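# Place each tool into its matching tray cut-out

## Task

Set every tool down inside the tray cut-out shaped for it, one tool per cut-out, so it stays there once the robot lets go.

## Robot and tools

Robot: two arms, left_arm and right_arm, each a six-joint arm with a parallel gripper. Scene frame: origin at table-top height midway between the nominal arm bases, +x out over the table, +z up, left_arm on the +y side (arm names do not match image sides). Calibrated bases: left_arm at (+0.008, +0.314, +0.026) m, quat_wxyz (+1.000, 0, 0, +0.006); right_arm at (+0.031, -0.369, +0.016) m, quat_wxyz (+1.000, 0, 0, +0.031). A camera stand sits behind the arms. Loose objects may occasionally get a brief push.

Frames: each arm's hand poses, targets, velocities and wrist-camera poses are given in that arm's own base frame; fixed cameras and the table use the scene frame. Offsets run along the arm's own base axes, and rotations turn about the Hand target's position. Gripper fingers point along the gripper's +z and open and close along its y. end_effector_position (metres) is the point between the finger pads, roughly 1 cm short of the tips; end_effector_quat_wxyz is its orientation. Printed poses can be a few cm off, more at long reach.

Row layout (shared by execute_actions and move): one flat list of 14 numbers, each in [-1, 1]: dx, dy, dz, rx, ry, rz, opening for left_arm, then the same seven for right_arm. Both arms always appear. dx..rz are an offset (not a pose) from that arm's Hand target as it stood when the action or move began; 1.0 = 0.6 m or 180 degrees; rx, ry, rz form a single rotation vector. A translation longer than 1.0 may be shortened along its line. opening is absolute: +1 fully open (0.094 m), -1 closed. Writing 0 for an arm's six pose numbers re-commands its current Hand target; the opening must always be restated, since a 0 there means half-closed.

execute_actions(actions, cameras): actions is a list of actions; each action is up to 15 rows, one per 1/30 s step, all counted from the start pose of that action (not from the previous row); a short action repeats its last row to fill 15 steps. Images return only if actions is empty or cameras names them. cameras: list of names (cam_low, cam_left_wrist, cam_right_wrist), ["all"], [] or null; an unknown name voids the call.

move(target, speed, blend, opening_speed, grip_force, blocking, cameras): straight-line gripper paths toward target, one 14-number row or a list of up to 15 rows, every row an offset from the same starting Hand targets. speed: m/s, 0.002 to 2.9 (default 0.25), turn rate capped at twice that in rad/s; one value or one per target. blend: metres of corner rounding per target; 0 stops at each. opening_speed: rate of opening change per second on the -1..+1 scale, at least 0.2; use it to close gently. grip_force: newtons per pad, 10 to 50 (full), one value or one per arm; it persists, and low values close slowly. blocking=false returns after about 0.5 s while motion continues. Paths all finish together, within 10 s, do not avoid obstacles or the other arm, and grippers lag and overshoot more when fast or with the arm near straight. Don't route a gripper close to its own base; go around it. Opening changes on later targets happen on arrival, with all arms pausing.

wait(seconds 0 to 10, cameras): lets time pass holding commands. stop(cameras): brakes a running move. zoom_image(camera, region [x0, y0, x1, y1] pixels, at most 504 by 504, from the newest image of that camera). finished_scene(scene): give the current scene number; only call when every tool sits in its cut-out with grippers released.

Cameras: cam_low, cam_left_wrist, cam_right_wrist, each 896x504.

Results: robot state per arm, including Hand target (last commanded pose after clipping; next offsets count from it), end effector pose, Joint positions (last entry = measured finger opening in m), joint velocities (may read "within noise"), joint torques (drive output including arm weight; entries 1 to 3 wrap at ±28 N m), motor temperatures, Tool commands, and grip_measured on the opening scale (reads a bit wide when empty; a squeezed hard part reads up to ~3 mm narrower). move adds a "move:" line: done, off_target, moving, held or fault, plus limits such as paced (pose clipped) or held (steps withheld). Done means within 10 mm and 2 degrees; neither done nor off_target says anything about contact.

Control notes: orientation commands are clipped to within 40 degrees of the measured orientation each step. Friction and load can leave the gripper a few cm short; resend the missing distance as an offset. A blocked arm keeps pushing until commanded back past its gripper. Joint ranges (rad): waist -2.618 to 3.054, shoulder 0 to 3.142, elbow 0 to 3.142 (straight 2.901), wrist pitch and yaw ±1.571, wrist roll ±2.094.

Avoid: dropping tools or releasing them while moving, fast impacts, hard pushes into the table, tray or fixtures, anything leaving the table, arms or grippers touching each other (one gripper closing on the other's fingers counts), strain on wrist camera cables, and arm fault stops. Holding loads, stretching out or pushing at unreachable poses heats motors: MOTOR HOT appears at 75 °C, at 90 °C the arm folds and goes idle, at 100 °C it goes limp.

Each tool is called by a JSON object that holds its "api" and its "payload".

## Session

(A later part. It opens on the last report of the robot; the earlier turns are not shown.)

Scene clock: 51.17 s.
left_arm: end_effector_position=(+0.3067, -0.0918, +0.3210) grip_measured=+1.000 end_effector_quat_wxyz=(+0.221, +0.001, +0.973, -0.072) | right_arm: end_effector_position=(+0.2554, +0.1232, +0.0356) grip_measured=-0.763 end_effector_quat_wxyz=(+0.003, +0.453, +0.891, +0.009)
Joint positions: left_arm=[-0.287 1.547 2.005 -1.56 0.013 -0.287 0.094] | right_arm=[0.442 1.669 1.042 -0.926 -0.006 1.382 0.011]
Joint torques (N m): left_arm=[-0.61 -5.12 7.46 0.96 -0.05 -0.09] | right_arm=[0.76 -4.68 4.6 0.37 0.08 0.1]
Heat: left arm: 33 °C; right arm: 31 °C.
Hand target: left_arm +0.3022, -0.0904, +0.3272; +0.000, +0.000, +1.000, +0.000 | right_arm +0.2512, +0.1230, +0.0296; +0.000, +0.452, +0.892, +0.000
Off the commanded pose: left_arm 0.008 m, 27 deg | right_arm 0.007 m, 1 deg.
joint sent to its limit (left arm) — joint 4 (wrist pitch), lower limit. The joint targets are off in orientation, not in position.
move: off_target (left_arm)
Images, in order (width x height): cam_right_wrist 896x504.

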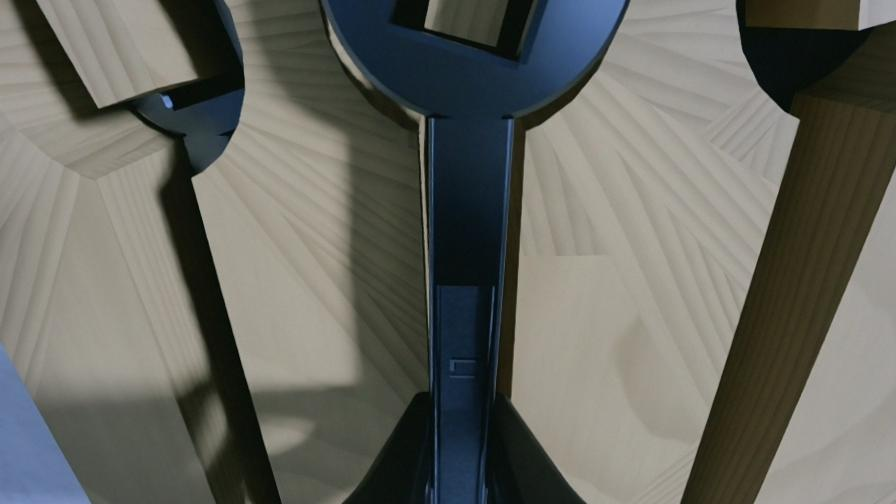

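{"api": "move", "payload": {"target": [0,0,0,0,0,0,1,-0.001,0.0,-0.0083,0,0,0.000,-0.98], "cameras": ["cam_right_wrist"], "speed": 0.03}}

{"api": "zoom_image", "payload": {"camera": "cam_right_wrist", "region": [300, 100, 650, 504]}}

Scene clock: 52.33 s.
left_arm: end_effector_position=(+0.3067, -0.0918, +0.3210) grip_measured=+1.000 end_effector_quat_wxyz=(+0.221, +0.001, +0.973, -0.072) | right_arm: end_effector_position=(+0.2554, +0.1232, +0.0322) grip_measured=-0.763 end_effector_quat_wxyz=(+0.005, +0.453, +0.891, +0.011)
Joint positions: left_arm=[-0.287 1.547 2.005 -1.56 0.013 -0.287 0.094] | right_arm=[0.442 1.669 1.027 -0.905 -0.006 1.383 0.011]
Joint torques (N m): left_arm=[-0.61 -5.19 7.62 0.95 -0.05 -0.08] | right_arm=[0.85 -4.29 4.6 0.36 0.08 0.1]
Heat: left arm: 33 °C; right arm: 31 °C.
Hand target: left_arm +0.3022, -0.0904, +0.3272; +0.000, +0.000, +1.000, +0.000 | right_arm +0.2507, +0.1230, +0.0246; +0.000, +0.452, +0.892, +0.000
Off the commanded pose: left_arm 0.008 m, 27 deg | right_arm 0.009 m, 1 deg.
joint sent to its limit (left arm) — joint 4 (wrist pitch), lower limit. The joint targets are off in orientation, not in position.
move: off_target (left_arm)
Images, in order (width x height): cam_right_wrist 896x504.

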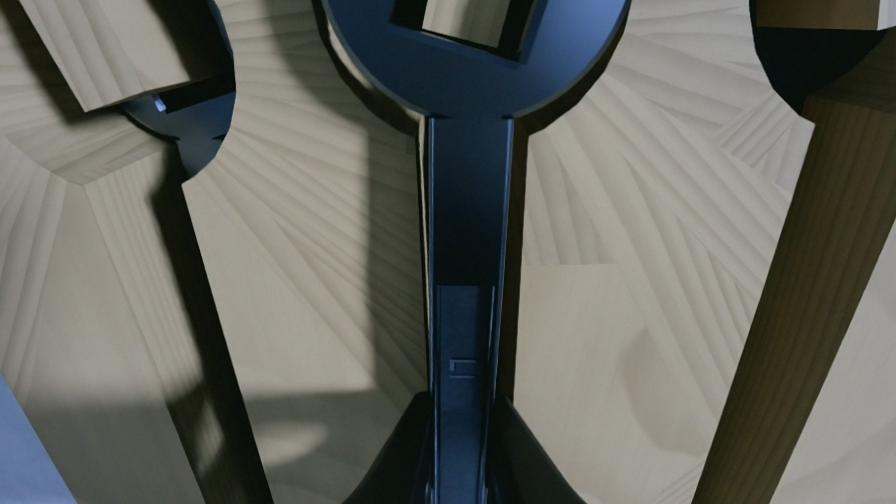

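Scaled by 1.248 from the camera's 896x504 image, which has a finer 1280x720 frame.

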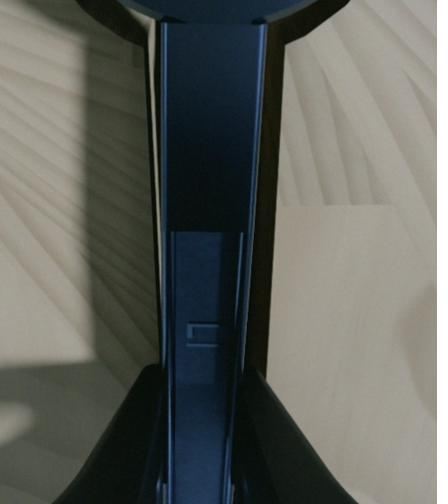

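{"api": "move", "payload": {"target": [0,0,0,0,0,0,1,-0.001,0.0,-0.0083,0,0,0.000,-0.98], "cameras": ["cam_right_wrist"], "speed": 0.03}}

{"api": "zoom_image", "payload": {"camera": "cam_right_wrist", "region": [300, 100, 650, 504]}}

Scene clock: 53.30 s.
left_arm: end_effector_position=(+0.3067, -0.0918, +0.3210) grip_measured=+1.000 end_effector_quat_wxyz=(+0.221, +0.001, +0.973, -0.072) | right_arm: end_effector_position=(+0.2559, +0.1236, +0.0304) grip_measured=-0.763 end_effector_quat_wxyz=(+0.005, +0.453, +0.891, +0.012)
Joint positions: left_arm=[-0.287 1.547 2.005 -1.56 0.013 -0.287 0.094] | right_arm=[0.442 1.673 1.023 -0.897 -0.006 1.384 0.011]
Joint torques (N m): left_arm=[-0.59 -5.12 7.61 0.96 -0.07 -0.1] | right_arm=[0.85 -4.16 3.71 0.51 0.08 0.11]
Heat: left arm: 33 °C; right arm: 31 °C.
Hand target: left_arm +0.3022, -0.0904, +0.3272; +0.000, +0.000, +1.000, +0.000 | right_arm +0.2500, +0.1230, +0.0196; +0.000, +0.452, +0.892, +0.000
Off the commanded pose: left_arm 0.008 m, 27 deg | right_arm 0.012 m, 1 deg.
joint sent to its limit (left arm) — joint 4 (wrist pitch), lower limit. The joint targets are off in orientation, not in position.
move: off_target (left_arm, right_arm)
Images, in order (width x height): cam_right_wrist 896x504.

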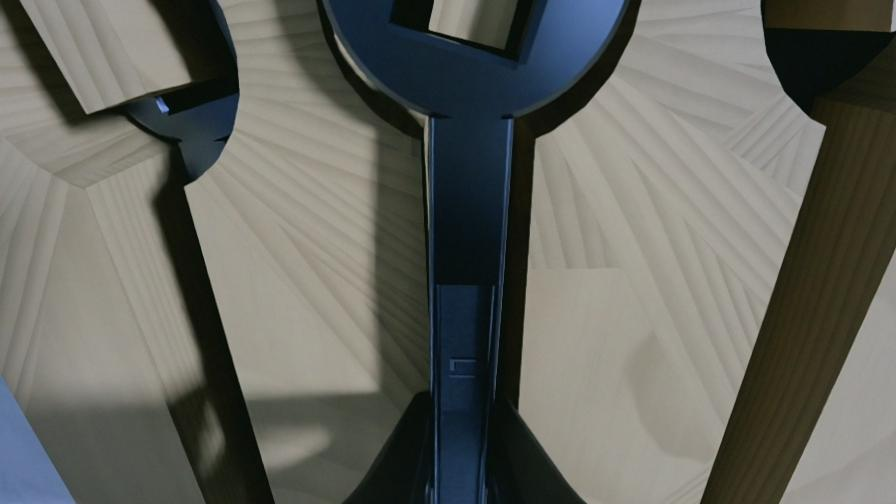

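Scaled by 1.248 from the camera's 896x504 image, which has a finer 1280x720 frame.

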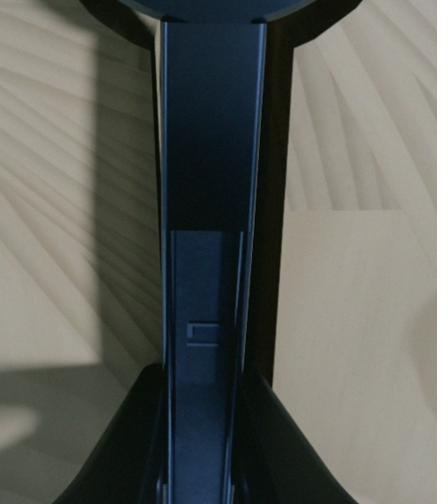

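{"api": "move", "payload": {"target": [0,0,0,0,0,0,1,0.004,0.0,0.013,0,0,0.000,-0.98], "speed": 0.03}}

{"api": "move", "payload": {"target": [0,0,0,0,0,0,1,0,0.0,0,0,0,0.000,-0.6], "opening_speed": 0.5, "cameras": ["cam_right_wrist"]}}

Scene clock: 55.40 s.
left_arm: end_effector_position=(+0.3067, -0.0918, +0.3210) grip_measured=+1.000 end_effector_quat_wxyz=(+0.221, +0.001, +0.973, -0.072) | right_arm: end_effector_position=(+0.2555, +0.1234, +0.0304) grip_measured=-0.763 end_effector_quat_wxyz=(+0.005, +0.453, +0.891, +0.011)
Joint positions: left_arm=[-0.287 1.547 2.005 -1.56 0.013 -0.287 0.094] | right_arm=[0.442 1.673 1.023 -0.899 -0.006 1.384 0.011]
Joint torques (N m): left_arm=[-0.61 -5.19 7.71 0.94 -0.06 -0.08] | right_arm=[0.59 -4.44 5.91 0.18 0.08 0.07]
Heat: left arm: 33 °C; right arm: 31 °C.
Hand target: left_arm +0.3022, -0.0904, +0.3272; +0.000, +0.000, +1.000, +0.000 | right_arm +0.2524, +0.1230, +0.0274; +0.000, +0.452, +0.892, +0.000
Off the commanded pose: left_arm 0.008 m, 27 deg | right_arm 0.004 m, 1 deg.
joint sent to its limit (left arm) — joint 4 (wrist pitch), lower limit. The joint targets are off in orientation, not in position.
move: off_target (left_arm)

Scene clock: 56.37 s.
left_arm: end_effector_position=(+0.3067, -0.0918, +0.3210) grip_measured=+1.000 end_effector_quat_wxyz=(+0.221, +0.001, +0.973, -0.072) | right_arm: end_effector_position=(+0.2534, +0.1223, +0.0304) grip_measured=-0.602 end_effector_quat_wxyz=(+0.002, +0.453, +0.891, +0.007)
Joint positions: left_arm=[-0.287 1.547 2.005 -1.56 0.013 -0.287 0.094] | right_arm=[0.442 1.673 1.023 -0.908 -0.006 1.384 0.019]
Joint torques (N m): left_arm=[-0.59 -5.2 7.62 0.93 -0.05 -0.11] | right_arm=[0.59 -4.41 5.89 0.27 0.08 0.07]
Heat: left arm: 33 °C; right arm: 31 °C.
Hand target: left_arm +0.3022, -0.0904, +0.3272; +0.000, +0.000, +1.000, +0.000 | right_arm +0.2524, +0.1230, +0.0274; +0.000, +0.452, +0.892, +0.000
Off the commanded pose: left_arm 0.008 m, 27 deg | right_arm 0.003 m, 1 deg.
joint sent to its limit (left arm) — joint 4 (wrist pitch), lower limit. The joint targets are off in orientation, not in position.
move: off_target (left_arm)
Images, in order (width x height): cam_right_wrist 896x504.

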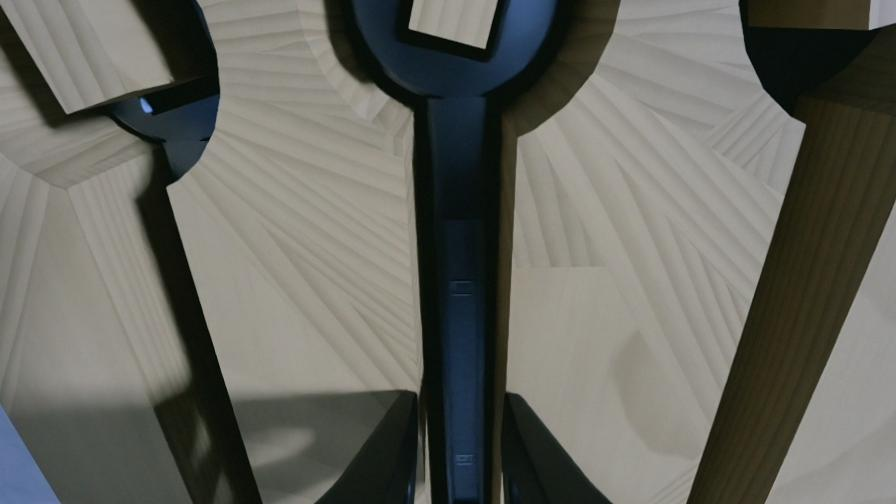

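{"api": "move", "payload": {"target": [[0,0,0,0,0,0,1,0,0.0,0.15,0,0,0.000,-0.6],[0,0,0,0,0,0,1,0.3127,-0.405,0.12,0,0,0.578,0.4]], "cameras": ["cam_right_wrist"]}}

Scene clock: 62.87 s.
left_arm: end_effector_position=(+0.3067, -0.0918, +0.3210) grip_measured=+1.000 end_effector_quat_wxyz=(+0.221, +0.001, +0.973, -0.072) | right_arm: end_effector_position=(+0.4364, -0.1179, +0.1044) grip_measured=+0.399 end_effector_quat_wxyz=(+0.002, -0.423, +0.906, -0.004)
Joint positions: left_arm=[-0.287 1.547 2.005 -1.56 0.013 -0.287 0.094] | right_arm=[-0.264 2.331 2.271 -1.502 0.004 -1.138 0.066]
Joint torques (N m): left_arm=[-0.59 -5.18 7.57 0.96 -0.06 -0.1] | right_arm=[-0.23 -8.51 8.55 0.18 0 -0.05]
Heat: left arm: 33 °C; right arm: 31 °C.
Hand target: left_arm +0.3022, -0.0904, +0.3272; +0.000, +0.000, +1.000, +0.000 | right_arm +0.4400, -0.1201, +0.0995; +0.000, -0.425, +0.905, -0.001
Off the commanded pose: left_arm 0.008 m, 27 deg | right_arm 0.007 m, 1 deg.
joint sent to its limit (left arm) — joint 4 (wrist pitch), lower limit. The joint targets are off in orientation, not in position.
move: off_target (left_arm)
Images, in order (width x height): cam_right_wrist 896x504.

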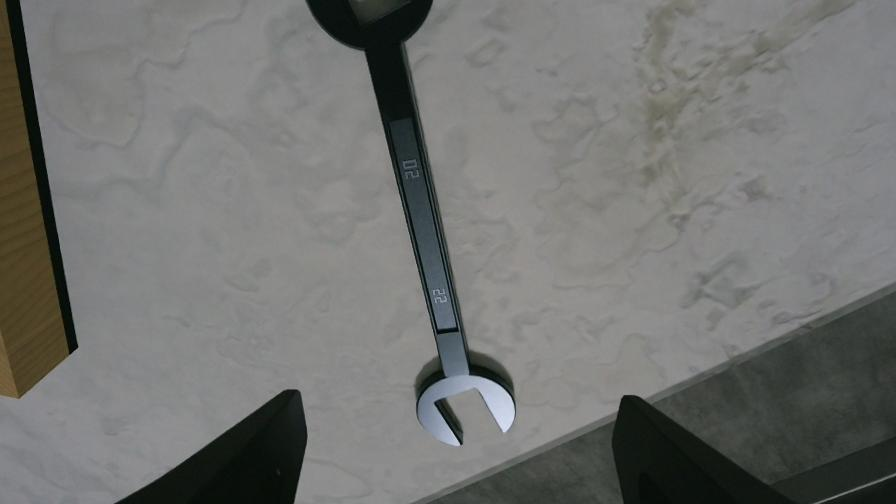

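{"api": "move", "payload": {"target": [0,0,0,0,0,0,1,-0.02,0.012,-0.09,0,0,0.061,0], "cameras": ["cam_right_wrist"]}}

Scene clock: 64.40 s.
left_arm: end_effector_position=(+0.3067, -0.0918, +0.3210) grip_measured=+1.000 end_effector_quat_wxyz=(+0.221, +0.001, +0.973, -0.072) | right_arm: end_effector_position=(+0.4260, -0.1155, +0.0270) grip_measured=+0.001 end_effector_quat_wxyz=(-0.017, -0.504, +0.864, +0.013)
Joint positions: left_arm=[-0.287 1.547 2.005 -1.56 0.013 -0.287 0.094] | right_arm=[-0.264 2.331 1.962 -1.243 0.006 -1.32 0.047]
Joint torques (N m): left_arm=[-0.57 -5.09 7.5 0.94 -0.06 -0.08] | right_arm=[0.43 -14.53 4.51 0.27 -0.02 -0.05]
Heat: left arm: 33 °C; right arm: 31 °C.
Hand target: left_arm +0.3022, -0.0904, +0.3272; +0.000, +0.000, +1.000, +0.000 | right_arm +0.4281, -0.1128, +0.0455; +0.000, -0.509, +0.861, -0.001
Off the commanded pose: left_arm 0.008 m, 27 deg | right_arm 0.019 m, 3 deg.
joint sent to its limit (left arm) — joint 4 (wrist pitch), lower limit. The joint targets are off in orientation, not in position.
move: off_target (left_arm, right_arm)
Images, in order (width x height): cam_right_wrist 896x504.

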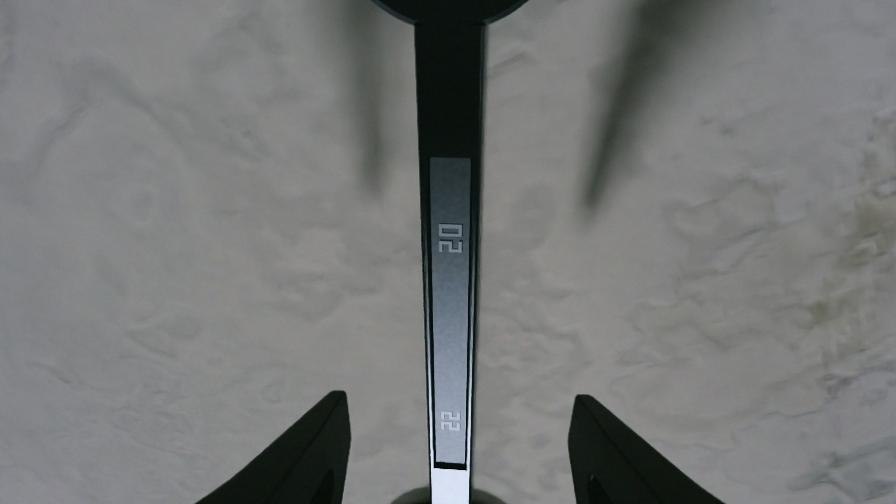

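{"api": "move", "payload": {"target": [0,0,0,0,0,0,1,0.002,-0.002,-0.035,0,0,0,-0.3], "cameras": ["cam_right_wrist"], "speed": 0.08}}

Scene clock: 65.57 s.
left_arm: end_effector_position=(+0.3067, -0.0918, +0.3210) grip_measured=+1.000 end_effector_quat_wxyz=(+0.221, +0.001, +0.973, -0.072) | right_arm: end_effector_position=(+0.4287, -0.1162, +0.0143) grip_measured=-0.299 end_effector_quat_wxyz=(-0.010, -0.505, +0.863, +0.006)
Joint positions: left_arm=[-0.287 1.547 2.005 -1.56 0.013 -0.287 0.094] | right_arm=[-0.264 2.331 1.911 -1.174 0.006 -1.322 0.033]
Joint torques (N m): left_arm=[-0.64 -5.18 7.54 0.95 -0.06 -0.09] | right_arm=[0.29 -13.04 4.51 0.29 -0.02 -0.06]
Heat: left arm: 33 °C; right arm: 32 °C.
Hand target: left_arm +0.3022, -0.0904, +0.3272; +0.000, +0.000, +1.000, +0.000 | right_arm +0.4292, -0.1140, +0.0244; +0.000, -0.509, +0.861, +0.000
Off the commanded pose: left_arm 0.008 m, 27 deg | right_arm 0.010 m, 2 deg.
joint sent to its limit (left arm) — joint 4 (wrist pitch), lower limit. The joint targets are off in orientation, not in position.
move: off_target (left_arm)
Images, in order (width x height): cam_right_wrist 896x504.

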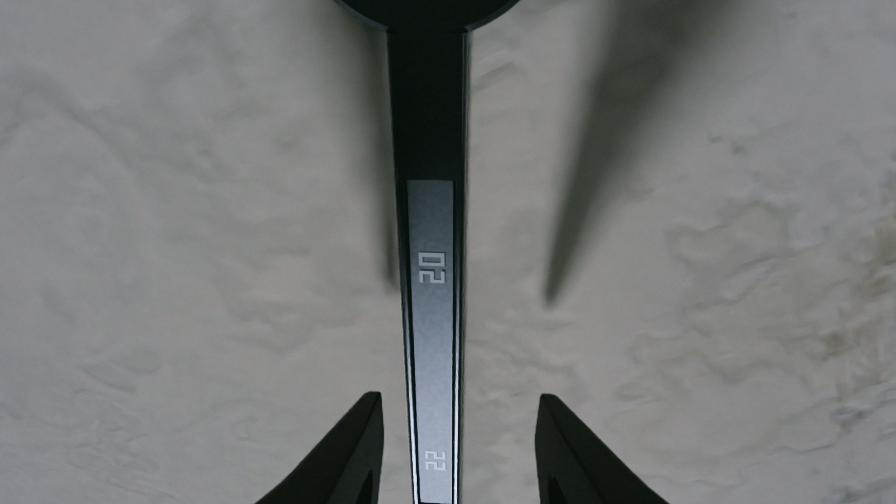

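{"api": "move", "payload": {"target": [0,0,0,0,0,0,1,-0.002,0.016,-0.033,0,0,0,-0.3], "cameras": ["cam_right_wrist"], "speed": 0.06}}

Scene clock: 66.67 s.
left_arm: end_effector_position=(+0.3067, -0.0918, +0.3210) grip_measured=+1.000 end_effector_quat_wxyz=(+0.221, +0.001, +0.973, -0.072) | right_arm: end_effector_position=(+0.4258, -0.1080, -0.0031) grip_measured=-0.299 end_effector_quat_wxyz=(-0.013, -0.509, +0.861, +0.007)
Joint positions: left_arm=[-0.287 1.547 2.005 -1.56 0.013 -0.287 0.094] | right_arm=[-0.247 2.331 1.84 -1.107 0.008 -1.315 0.033]
Joint torques (N m): left_arm=[-0.65 -5.12 7.61 0.96 -0.08 -0.1] | right_arm=[0.53 -12.78 4.08 0.4 -0.04 0.08]
Motor temperatures (°C): left_arm=[22 28 33 30 25 22 19] | right_arm=[21 33 29 30 25 23 22]
Heat: left arm: 33 °C; right arm: 33 °C.
Hand target: left_arm +0.3022, -0.0904, +0.3272; +0.000, +0.000, +1.000, +0.000 | right_arm +0.4280, -0.1044, +0.0046; +0.000, -0.509, +0.861, +0.000
Off the commanded pose: left_arm 0.008 m, 27 deg | right_arm 0.009 m, 2 deg.
joint sent to its limit (left arm) — joint 4 (wrist pitch), lower limit. The joint targets are off in orientation, not in position.
move: off_target (left_arm)
Images, in order (width x height): cam_right_wrist 896x504.

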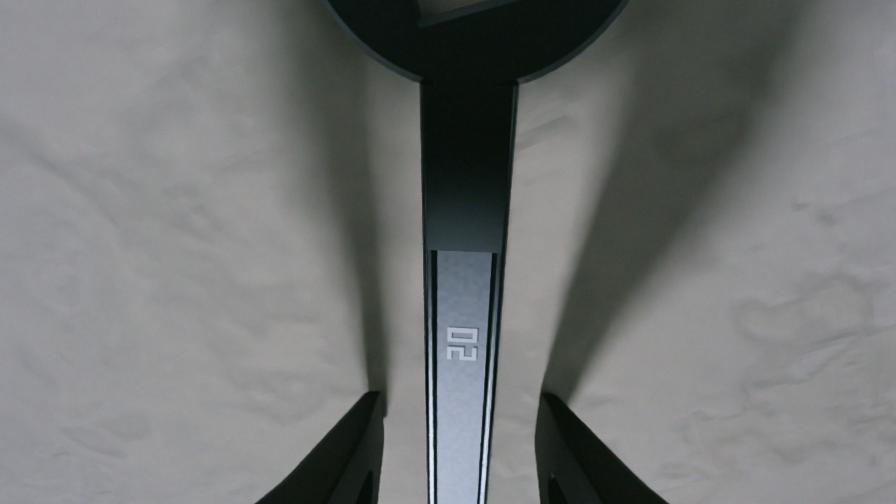

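{"api": "move", "payload": {"target": [[0,0,0,0,0,0,1,0,0,-0.005,0,0,0,-0.3],[0,0,0,0,0,0,1,0,0,-0.005,0,0,0,-0.98],[0,0,0,0,0,0,1,0,0,0.22,0,0,0,-0.98]], "cameras": ["cam_right_wrist"], "opening_speed": 0.5, "speed": 0.15}}

Scene clock: 70.80 s.
left_arm: end_effector_position=(+0.3067, -0.0918, +0.3210) grip_measured=+1.000 end_effector_quat_wxyz=(+0.221, +0.001, +0.973, -0.072) | right_arm: end_effector_position=(+0.4251, -0.1086, +0.1122) grip_measured=-0.733 end_effector_quat_wxyz=(-0.012, -0.508, +0.861, +0.003)
Joint positions: left_arm=[-0.287 1.547 2.005 -1.56 0.013 -0.287 0.094] | right_arm=[-0.247 2.304 2.254 -1.542 0.012 -1.312 0.013]
Joint torques (N m): left_arm=[-0.55 -5.16 7.62 0.95 -0.06 -0.09] | right_arm=[0.51 -13.49 7.77 0.09 -0.08 0.04]
Heat: left arm: 33 °C; right arm: 34 °C.
Hand target: left_arm +0.3022, -0.0904, +0.3272; +0.000, +0.000, +1.000, +0.000 | right_arm +0.4281, -0.1045, +0.1367; +0.000, -0.509, +0.860, -0.001
Off the commanded pose: left_arm 0.008 m, 27 deg | right_arm 0.025 m, 1 deg.
joint sent to its limit (left arm) — joint 4 (wrist pitch), lower limit. The joint targets are off in orientation, not in position.
joint sent to its limit (right arm) — joint 4 (wrist pitch), lower limit. The joint targets still meet the commanded pose.
move: off_target (left_arm, right_arm)
Images, in order (width x height): cam_right_wrist 896x504.

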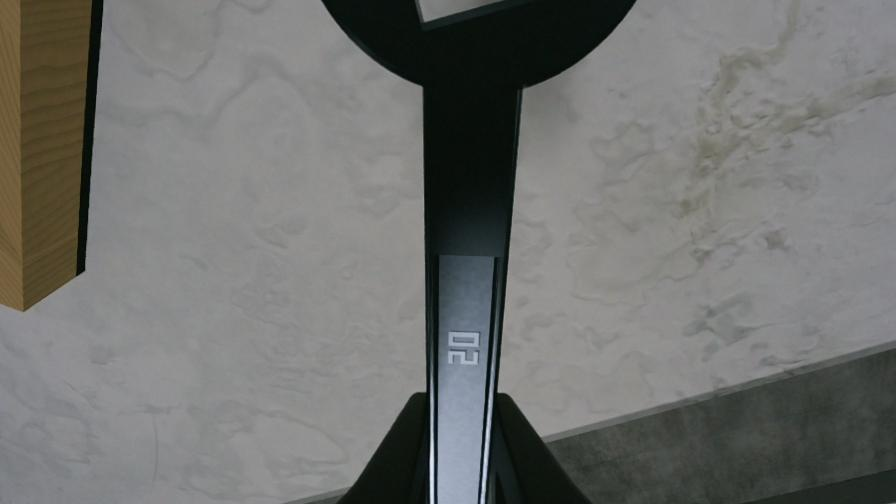

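{"api": "move", "payload": {"target": [0,0,0,0,0,0,1,-0.355,0.331,-0.02,0,0,-0.64,-0.98], "cameras": ["cam_right_wrist"]}}

Scene clock: 76.10 s.
left_arm: end_effector_position=(+0.3067, -0.0918, +0.3210) grip_measured=+1.000 end_effector_quat_wxyz=(+0.221, +0.001, +0.973, -0.072) | right_arm: end_effector_position=(+0.2177, +0.0951, +0.1207) grip_measured=-0.733 end_effector_quat_wxyz=(-0.011, +0.453, +0.892, -0.007)
Joint positions: left_arm=[-0.287 1.547 2.005 -1.56 0.013 -0.287 0.094] | right_arm=[0.401 1.465 1.185 -1.316 -0.008 1.341 0.013]
Joint torques (N m): left_arm=[-0.62 -5.18 7.61 0.95 -0.06 -0.1] | right_arm=[0.53 -6.53 4.83 0.26 0.09 0.1]
Heat: left arm: 33 °C; right arm: 35 °C.
Hand target: left_arm +0.3022, -0.0904, +0.3272; +0.000, +0.000, +1.000, +0.000 | right_arm +0.2150, +0.0942, +0.1247; -0.001, +0.454, +0.891, +0.000
Off the commanded pose: left_arm 0.008 m, 27 deg | right_arm 0.005 m, 1 deg.
joint sent to its limit (left arm) — joint 4 (wrist pitch), lower limit. The joint targets are off in orientation, not in position.
move: off_target (left_arm)
Images, in order (width x height): cam_right_wrist 896x504.

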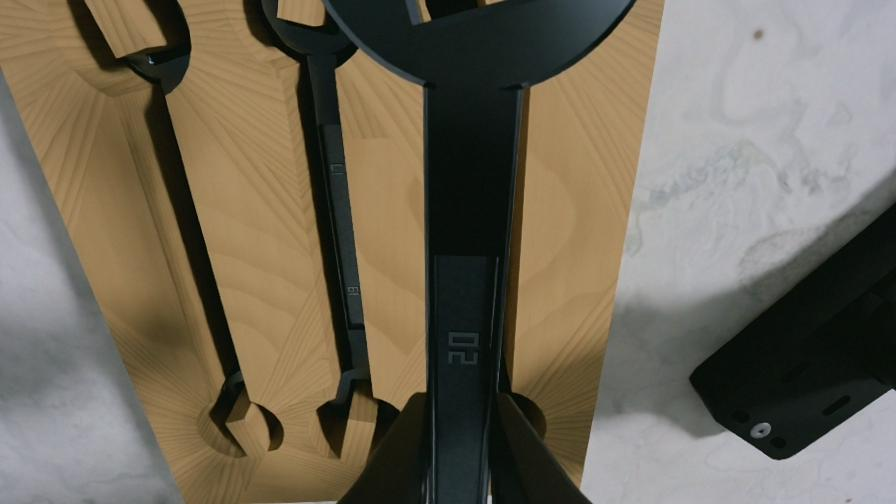

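{"api": "move", "payload": {"target": [0,0,0,0,0,0,1,-0.0175,-0.0037,-0.075,0,0,0,-0.98], "cameras": ["cam_right_wrist"], "speed": 0.1}}

Scene clock: 77.70 s.
left_arm: end_effector_position=(+0.3067, -0.0918, +0.3210) grip_measured=+1.000 end_effector_quat_wxyz=(+0.221, +0.001, +0.973, -0.072) | right_arm: end_effector_position=(+0.2059, +0.0919, +0.0751) grip_measured=-0.733 end_effector_quat_wxyz=(-0.013, +0.454, +0.891, -0.009)
Joint positions: left_arm=[-0.287 1.547 2.005 -1.56 0.013 -0.287 0.094] | right_arm=[0.409 1.445 0.985 -1.14 -0.008 1.351 0.013]
Joint torques (N m): left_arm=[-0.65 -5.11 7.58 0.95 -0.05 -0.08] | right_arm=[0.68 -6.42 4.88 0.25 0.09 0.1]
Heat: left arm: 33 °C; right arm: 35 °C.
Hand target: left_arm +0.3022, -0.0904, +0.3272; +0.000, +0.000, +1.000, +0.000 | right_arm +0.2046, +0.0920, +0.0798; -0.001, +0.454, +0.891, +0.000
Off the commanded pose: left_arm 0.008 m, 27 deg | right_arm 0.005 m, 2 deg.
joint sent to its limit (left arm) — joint 4 (wrist pitch), lower limit. The joint targets are off in orientation, not in position.
move: off_target (left_arm)
Images, in order (width x height): cam_right_wrist 896x504.

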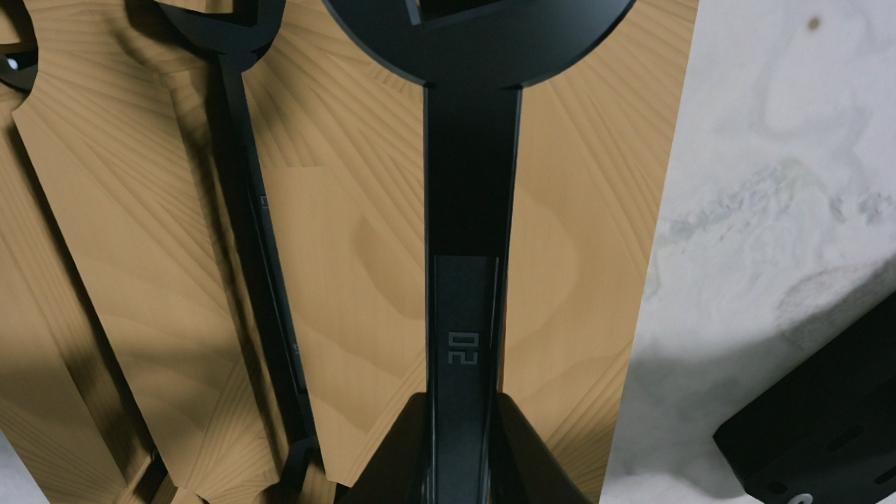

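{"api": "move", "payload": {"target": [0,0,0,0,0,0,1,0.000,0.0,-0.025,0,0,0,-0.98], "cameras": ["cam_right_wrist"], "speed": 0.08}}

{"api": "zoom_image", "payload": {"camera": "cam_right_wrist", "region": [300, 0, 650, 400]}}

Scene clock: 79.10 s.
left_arm: end_effector_position=(+0.3067, -0.0918, +0.3210) grip_measured=+1.000 end_effector_quat_wxyz=(+0.221, +0.001, +0.973, -0.072) | right_arm: end_effector_position=(+0.2062, +0.0921, +0.0631) grip_measured=-0.733 end_effector_quat_wxyz=(-0.008, +0.454, +0.891, -0.003)
Joint positions: left_arm=[-0.287 1.547 2.005 -1.56 0.013 -0.287 0.094] | right_arm=[0.409 1.445 0.936 -1.078 -0.008 1.351 0.013]
Joint torques (N m): left_arm=[-0.64 -5.16 7.64 0.95 -0.07 -0.09] | right_arm=[0.68 -5.37 4.79 0.29 0.09 0.11]
Heat: left arm: 33 °C; right arm: 34 °C.
Hand target: left_arm +0.3022, -0.0904, +0.3272; +0.000, +0.000, +1.000, +0.000 | right_arm +0.2045, +0.0919, +0.0647; -0.001, +0.454, +0.891, +0.000
Off the commanded pose: left_arm 0.008 m, 27 deg | right_arm 0.002 m, 1 deg.
joint sent to its limit (left arm) — joint 4 (wrist pitch), lower limit. The joint targets are off in orientation, not in position.
move: off_target (left_arm)
Images, in order (width x height): cam_right_wrist 896x504.

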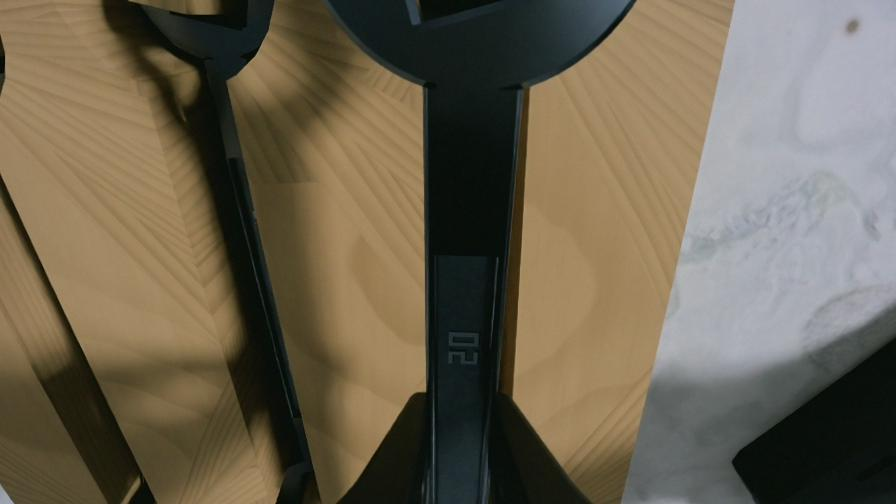

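Scaled by 1.260 from the camera's 896x504 image, which has a finer 1280x720 frame.

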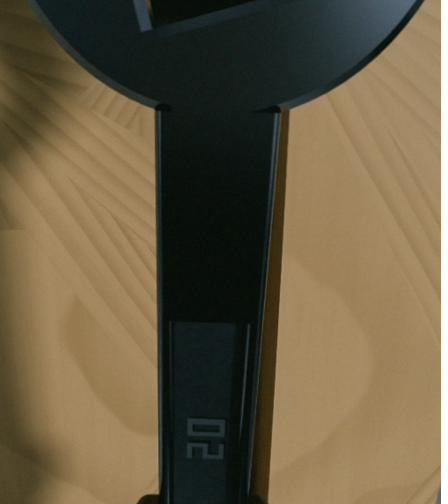

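{"api": "move", "payload": {"target": [0,0,0,0,0,0,1,-0.0035,-0.0025,-0.0085,0,0,-0.003,-0.98], "cameras": ["cam_right_wrist"], "speed": 0.05}}

{"api": "zoom_image", "payload": {"camera": "cam_right_wrist", "region": [300, 0, 650, 400]}}

Scene clock: 80.17 s.
left_arm: end_effector_position=(+0.3067, -0.0918, +0.3210) grip_measured=+1.000 end_effector_quat_wxyz=(+0.221, +0.001, +0.973, -0.072) | right_arm: end_effector_position=(+0.2038, +0.0910, +0.0572) grip_measured=-0.733 end_effector_quat_wxyz=(-0.010, +0.457, +0.889, -0.005)
Joint positions: left_arm=[-0.287 1.547 2.005 -1.56 0.013 -0.287 0.094] | right_arm=[0.409 1.445 0.912 -1.058 -0.008 1.358 0.013]
Joint torques (N m): left_arm=[-0.64 -5.14 7.65 0.93 -0.08 -0.1] | right_arm=[0.5 -5.65 4.72 0.28 0.1 0.11]
Heat: left arm: 33 °C; right arm: 34 °C.
Hand target: left_arm +0.3022, -0.0904, +0.3272; +0.000, +0.000, +1.000, +0.000 | right_arm +0.2025, +0.0905, +0.0597; -0.001, +0.458, +0.889, +0.000
Off the commanded pose: left_arm 0.008 m, 27 deg | right_arm 0.003 m, 1 deg.
joint sent to its limit (left arm) — joint 4 (wrist pitch), lower limit. The joint targets are off in orientation, not in position.
move: off_target (left_arm)
Images, in order (width x height): cam_right_wrist 896x504.

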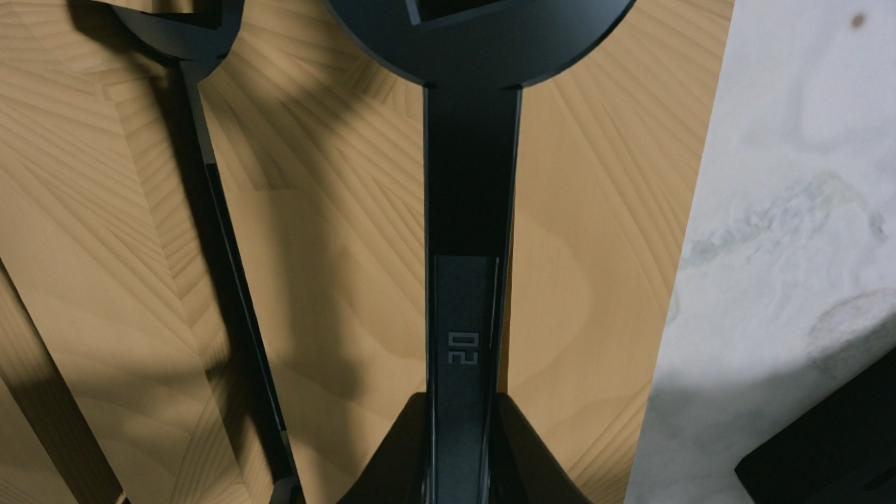

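Scaled by 1.260 from the camera's 896x504 image, which has a finer 1280x720 frame.

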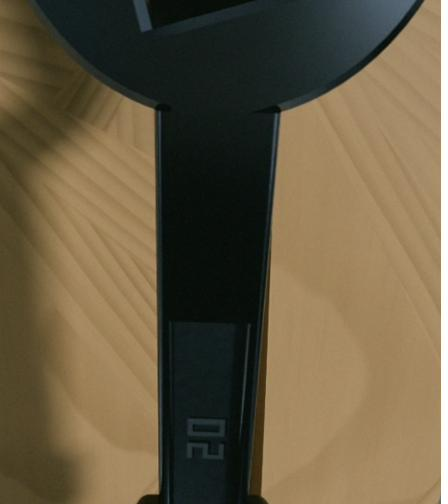

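{"api": "move", "payload": {"target": [0,0,0,0,0,0,1,-0.0012,-0.001,-0.0085,0,0,0.0015,-0.98], "cameras": ["cam_right_wrist"], "speed": 0.05}}

{"api": "zoom_image", "payload": {"camera": "cam_right_wrist", "region": [300, 0, 650, 400]}}

Scene clock: 81.23 s.
left_arm: end_effector_position=(+0.3067, -0.0918, +0.3210) grip_measured=+1.000 end_effector_quat_wxyz=(+0.221, +0.001, +0.973, -0.072) | right_arm: end_effector_position=(+0.2030, +0.0907, +0.0526) grip_measured=-0.733 end_effector_quat_wxyz=(-0.009, +0.457, +0.889, -0.004)
Joint positions: left_arm=[-0.287 1.547 2.005 -1.56 0.013 -0.287 0.094] | right_arm=[0.409 1.445 0.893 -1.036 -0.008 1.358 0.013]
Joint torques (N m): left_arm=[-0.59 -5.15 7.61 0.94 -0.07 -0.09] | right_arm=[0.4 -5.45 4.7 0.28 0.1 0.04]
Heat: left arm: 33 °C; right arm: 34 °C.
Hand target: left_arm +0.3022, -0.0904, +0.3272; +0.000, +0.000, +1.000, +0.000 | right_arm +0.2018, +0.0899, +0.0545; -0.001, +0.456, +0.890, +0.000
Off the commanded pose: left_arm 0.008 m, 27 deg | right_arm 0.002 m, 1 deg.
joint sent to its limit (left arm) — joint 4 (wrist pitch), lower limit. The joint targets are off in orientation, not in position.
move: off_target (left_arm)
Images, in order (width x height): cam_right_wrist 896x504.

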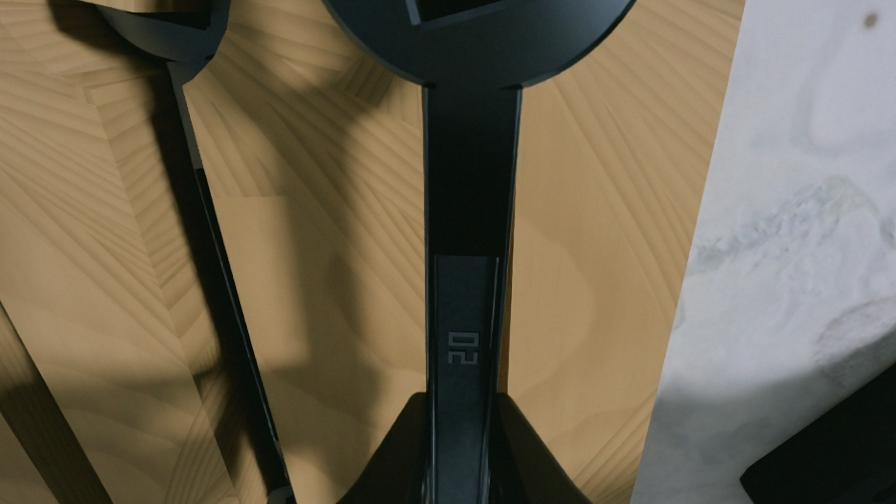

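Scaled by 1.260 from the camera's 896x504 image, which has a finer 1280x720 frame.

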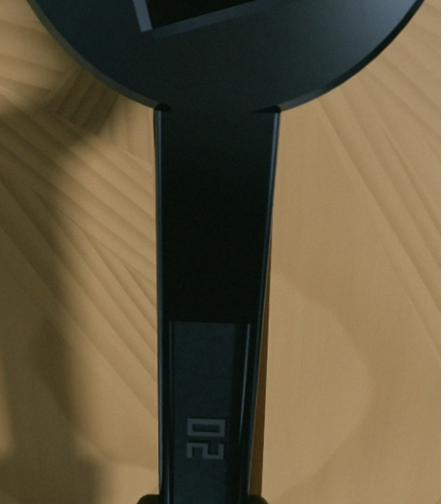

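{"api": "move", "payload": {"target": [0,0,0,0,0,0,1,-0.0012,-0.0008,-0.0085,0,0,0.007,-0.98], "cameras": ["cam_right_wrist"], "speed": 0.05}}

{"api": "zoom_image", "payload": {"camera": "cam_right_wrist", "region": [300, 0, 650, 400]}}

Scene clock: 82.40 s.
left_arm: end_effector_position=(+0.3067, -0.0918, +0.3210) grip_measured=+1.000 end_effector_quat_wxyz=(+0.221, +0.001, +0.973, -0.072) | right_arm: end_effector_position=(+0.2023, +0.0904, +0.0482) grip_measured=-0.733 end_effector_quat_wxyz=(-0.008, +0.450, +0.893, -0.003)
Joint positions: left_arm=[-0.287 1.547 2.005 -1.56 0.013 -0.287 0.094] | right_arm=[0.409 1.445 0.874 -1.015 -0.008 1.343 0.013]
Joint torques (N m): left_arm=[-0.66 -5.18 7.57 0.96 -0.07 -0.08] | right_arm=[0.38 -5.18 4.68 0.29 0.1 -0.03]
Heat: left arm: 33 °C; right arm: 34 °C.
Hand target: left_arm +0.3022, -0.0904, +0.3272; +0.000, +0.000, +1.000, +0.000 | right_arm +0.2011, +0.0894, +0.0494; -0.001, +0.446, +0.895, +0.000
Off the commanded pose: left_arm 0.008 m, 27 deg | right_arm 0.002 m, 1 deg.
joint sent to its limit (left arm) — joint 4 (wrist pitch), lower limit. The joint targets are off in orientation, not in position.
move: off_target (left_arm)
Images, in order (width x height): cam_right_wrist 896x504.

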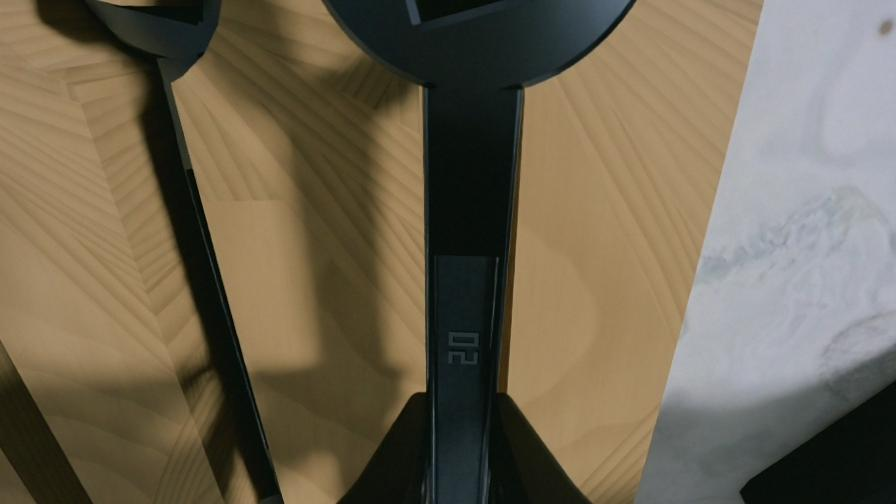

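Scaled by 1.260 from the camera's 896x504 image, which has a finer 1280x720 frame.

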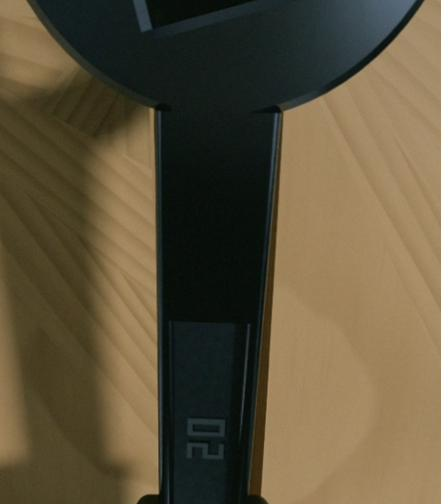

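{"api": "zoom_image", "payload": {"camera": "cam_right_wrist", "region": [300, 0, 700, 130]}}

Scaled by 1.260 from the camera's 896x504 image, which has a finer 1280x720 frame.

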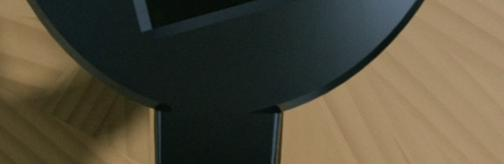

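{"api": "move", "payload": {"target": [0,0,0,0,0,0,1,0.0014,-0.004,-0.002,0,0,0.002,-0.98], "cameras": ["cam_right_wrist"], "speed": 0.05}}

{"api": "zoom_image", "payload": {"camera": "cam_right_wrist", "region": [300, 0, 650, 400]}}

Scene clock: 83.83 s.
left_arm: end_effector_position=(+0.3067, -0.0918, +0.3210) grip_measured=+1.000 end_effector_quat_wxyz=(+0.221, +0.001, +0.973, -0.072) | right_arm: end_effector_position=(+0.2035, +0.0909, +0.0482) grip_measured=-0.733 end_effector_quat_wxyz=(-0.006, +0.442, +0.897, -0.001)
Joint positions: left_arm=[-0.287 1.547 2.005 -1.56 0.013 -0.287 0.094] | right_arm=[0.409 1.445 0.874 -1.01 -0.008 1.325 0.013]
Joint torques (N m): left_arm=[-0.59 -5.14 7.6 0.96 -0.06 -0.08] | right_arm=[-0.49 -5.12 4.36 0.31 0.1 -0.02]
Heat: left arm: 33 °C; right arm: 34 °C.
Hand target: left_arm +0.3022, -0.0904, +0.3272; +0.000, +0.000, +1.000, +0.000 | right_arm +0.2019, +0.0870, +0.0482; -0.001, +0.443, +0.896, +0.000
Off the commanded pose: left_arm 0.008 m, 27 deg | right_arm 0.004 m, 1 deg.
joint sent to its limit (left arm) — joint 4 (wrist pitch), lower limit. The joint targets are off in orientation, not in position.
move: off_target (left_arm)
Images, in order (width x height): cam_right_wrist 896x504.

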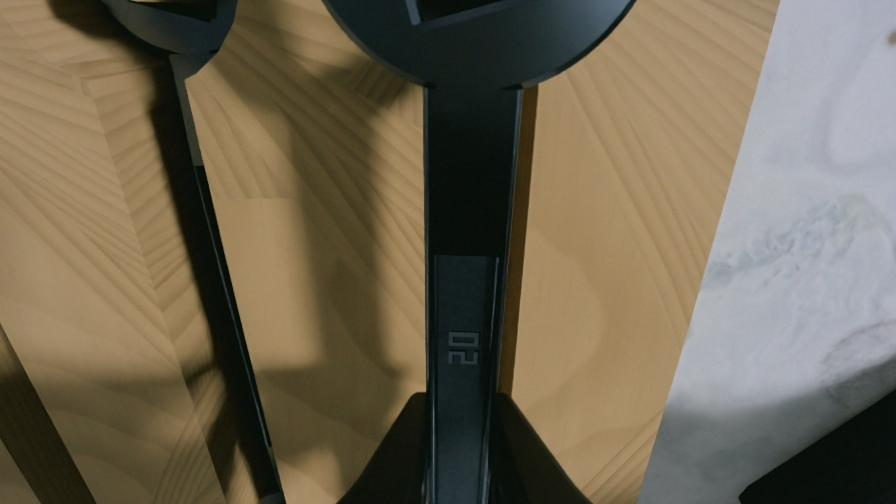

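Scaled by 1.260 from the camera's 896x504 image, which has a finer 1280x720 frame.

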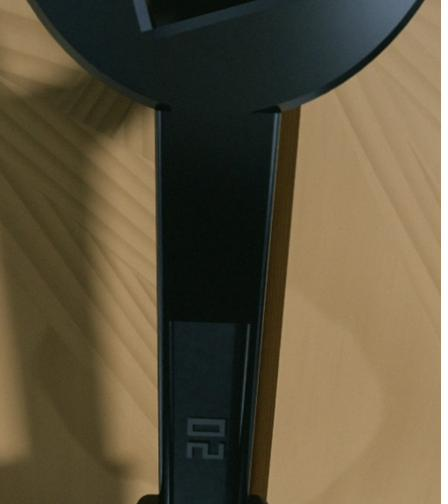

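{"api": "move", "payload": {"target": [[0,0,0,0,0,0,1,-0.0005,-0.006,0.02,0,0,-0.003,-0.98],[0,0,0,0,0,0,1,-0.0005,0.001,0.0,0,0,-0.003,-0.98]], "cameras": ["cam_right_wrist"], "speed": 0.05}}

{"api": "zoom_image", "payload": {"camera": "cam_right_wrist", "region": [300, 0, 650, 400]}}

Scene clock: 85.77 s.
left_arm: end_effector_position=(+0.3067, -0.0918, +0.3210) grip_measured=+1.000 end_effector_quat_wxyz=(+0.221, +0.001, +0.973, -0.072) | right_arm: end_effector_position=(+0.2050, +0.0890, +0.0507) grip_measured=-0.733 end_effector_quat_wxyz=(-0.003, +0.447, +0.895, +0.003)
Joint positions: left_arm=[-0.287 1.547 2.005 -1.56 0.013 -0.287 0.094] | right_arm=[0.398 1.433 0.874 -1.011 -0.008 1.324 0.013]
Joint torques (N m): left_arm=[-0.55 -5.16 7.57 0.95 -0.06 -0.08] | right_arm=[0.53 -4.19 4.37 0.32 0.1 0.1]
Heat: left arm: 33 °C; right arm: 34 °C.
Hand target: left_arm +0.3022, -0.0904, +0.3272; +0.000, +0.000, +1.000, +0.000 | right_arm +0.2016, +0.0876, +0.0483; -0.001, +0.447, +0.894, +0.000
Off the commanded pose: left_arm 0.008 m, 27 deg | right_arm 0.004 m, 0 deg.
joint sent to its limit (left arm) — joint 4 (wrist pitch), lower limit. The joint targets are off in orientation, not in position.
move: off_target (left_arm)
Images, in order (width x height): cam_right_wrist 896x504.

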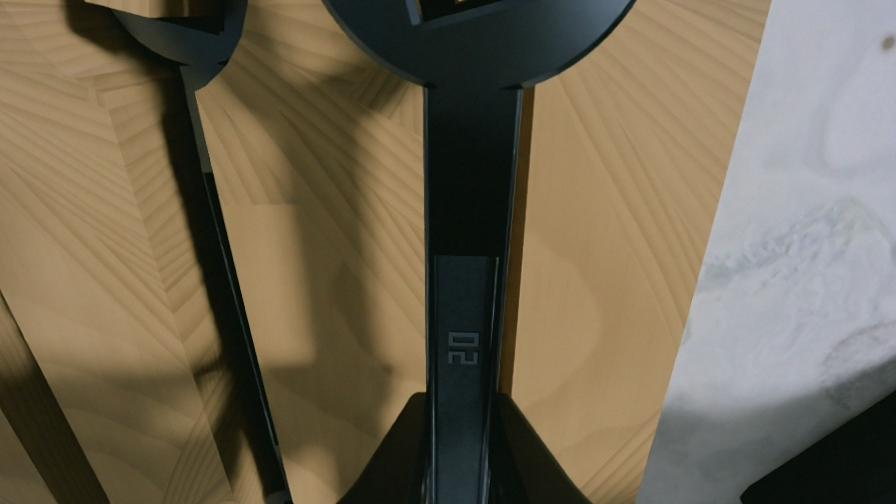

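Scaled by 1.260 from the camera's 896x504 image, which has a finer 1280x720 frame.

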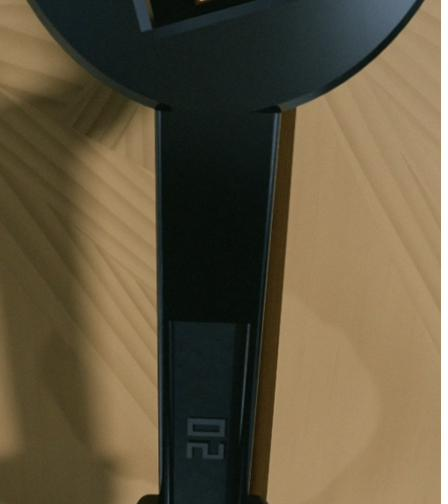

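{"api": "move", "payload": {"target": [0,0,0,0,0,0,1,-0.0025,-0.003,-0.006,0,0,-0.003,-0.98], "cameras": ["cam_right_wrist"], "speed": 0.05}}

{"api": "zoom_image", "payload": {"camera": "cam_right_wrist", "region": [300, 0, 650, 400]}}

Scene clock: 86.87 s.
left_arm: end_effector_position=(+0.3067, -0.0918, +0.3210) grip_measured=+1.000 end_effector_quat_wxyz=(+0.221, +0.001, +0.973, -0.072) | right_arm: end_effector_position=(+0.2015, +0.0875, +0.0452) grip_measured=-0.733 end_effector_quat_wxyz=(-0.005, +0.449, +0.894, +0.000)
Joint positions: left_arm=[-0.287 1.547 2.005 -1.56 0.013 -0.287 0.094] | right_arm=[0.398 1.433 0.852 -0.996 -0.008 1.329 0.013]
Joint torques (N m): left_arm=[-0.57 -5.18 7.57 0.93 -0.07 -0.08] | right_arm=[0.16 -4.4 4.68 0.33 0.1 0.1]
Heat: left arm: 33 °C; right arm: 33 °C.
Hand target: left_arm +0.3022, -0.0904, +0.3272; +0.000, +0.000, +1.000, +0.000 | right_arm +0.2000, +0.0858, +0.0447; -0.001, +0.452, +0.892, +0.000
Off the commanded pose: left_arm 0.008 m, 27 deg | right_arm 0.002 m, 1 deg.
joint sent to its limit (left arm) — joint 4 (wrist pitch), lower limit. The joint targets are off in orientation, not in position.
move: off_target (left_arm)
Images, in order (width x height): cam_right_wrist 896x504.

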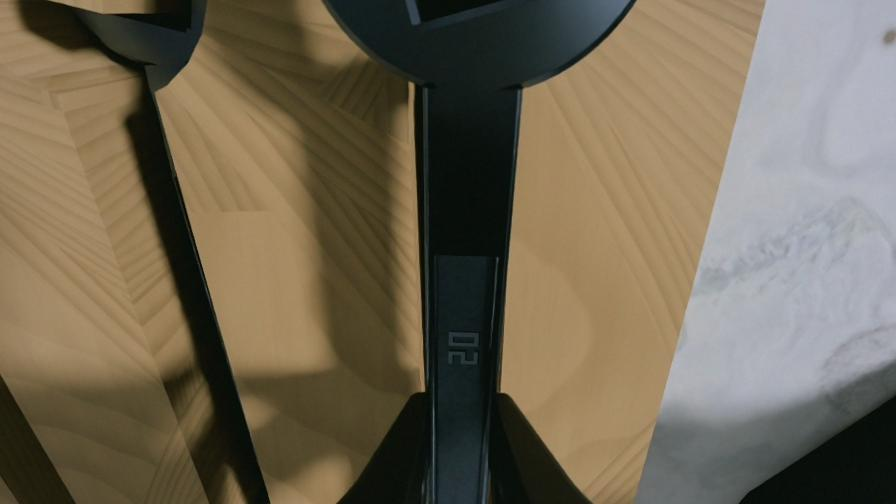

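Scaled by 1.260 from the camera's 896x504 image, which has a finer 1280x720 frame.

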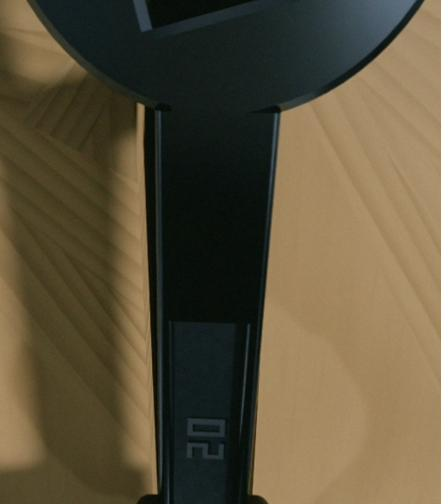

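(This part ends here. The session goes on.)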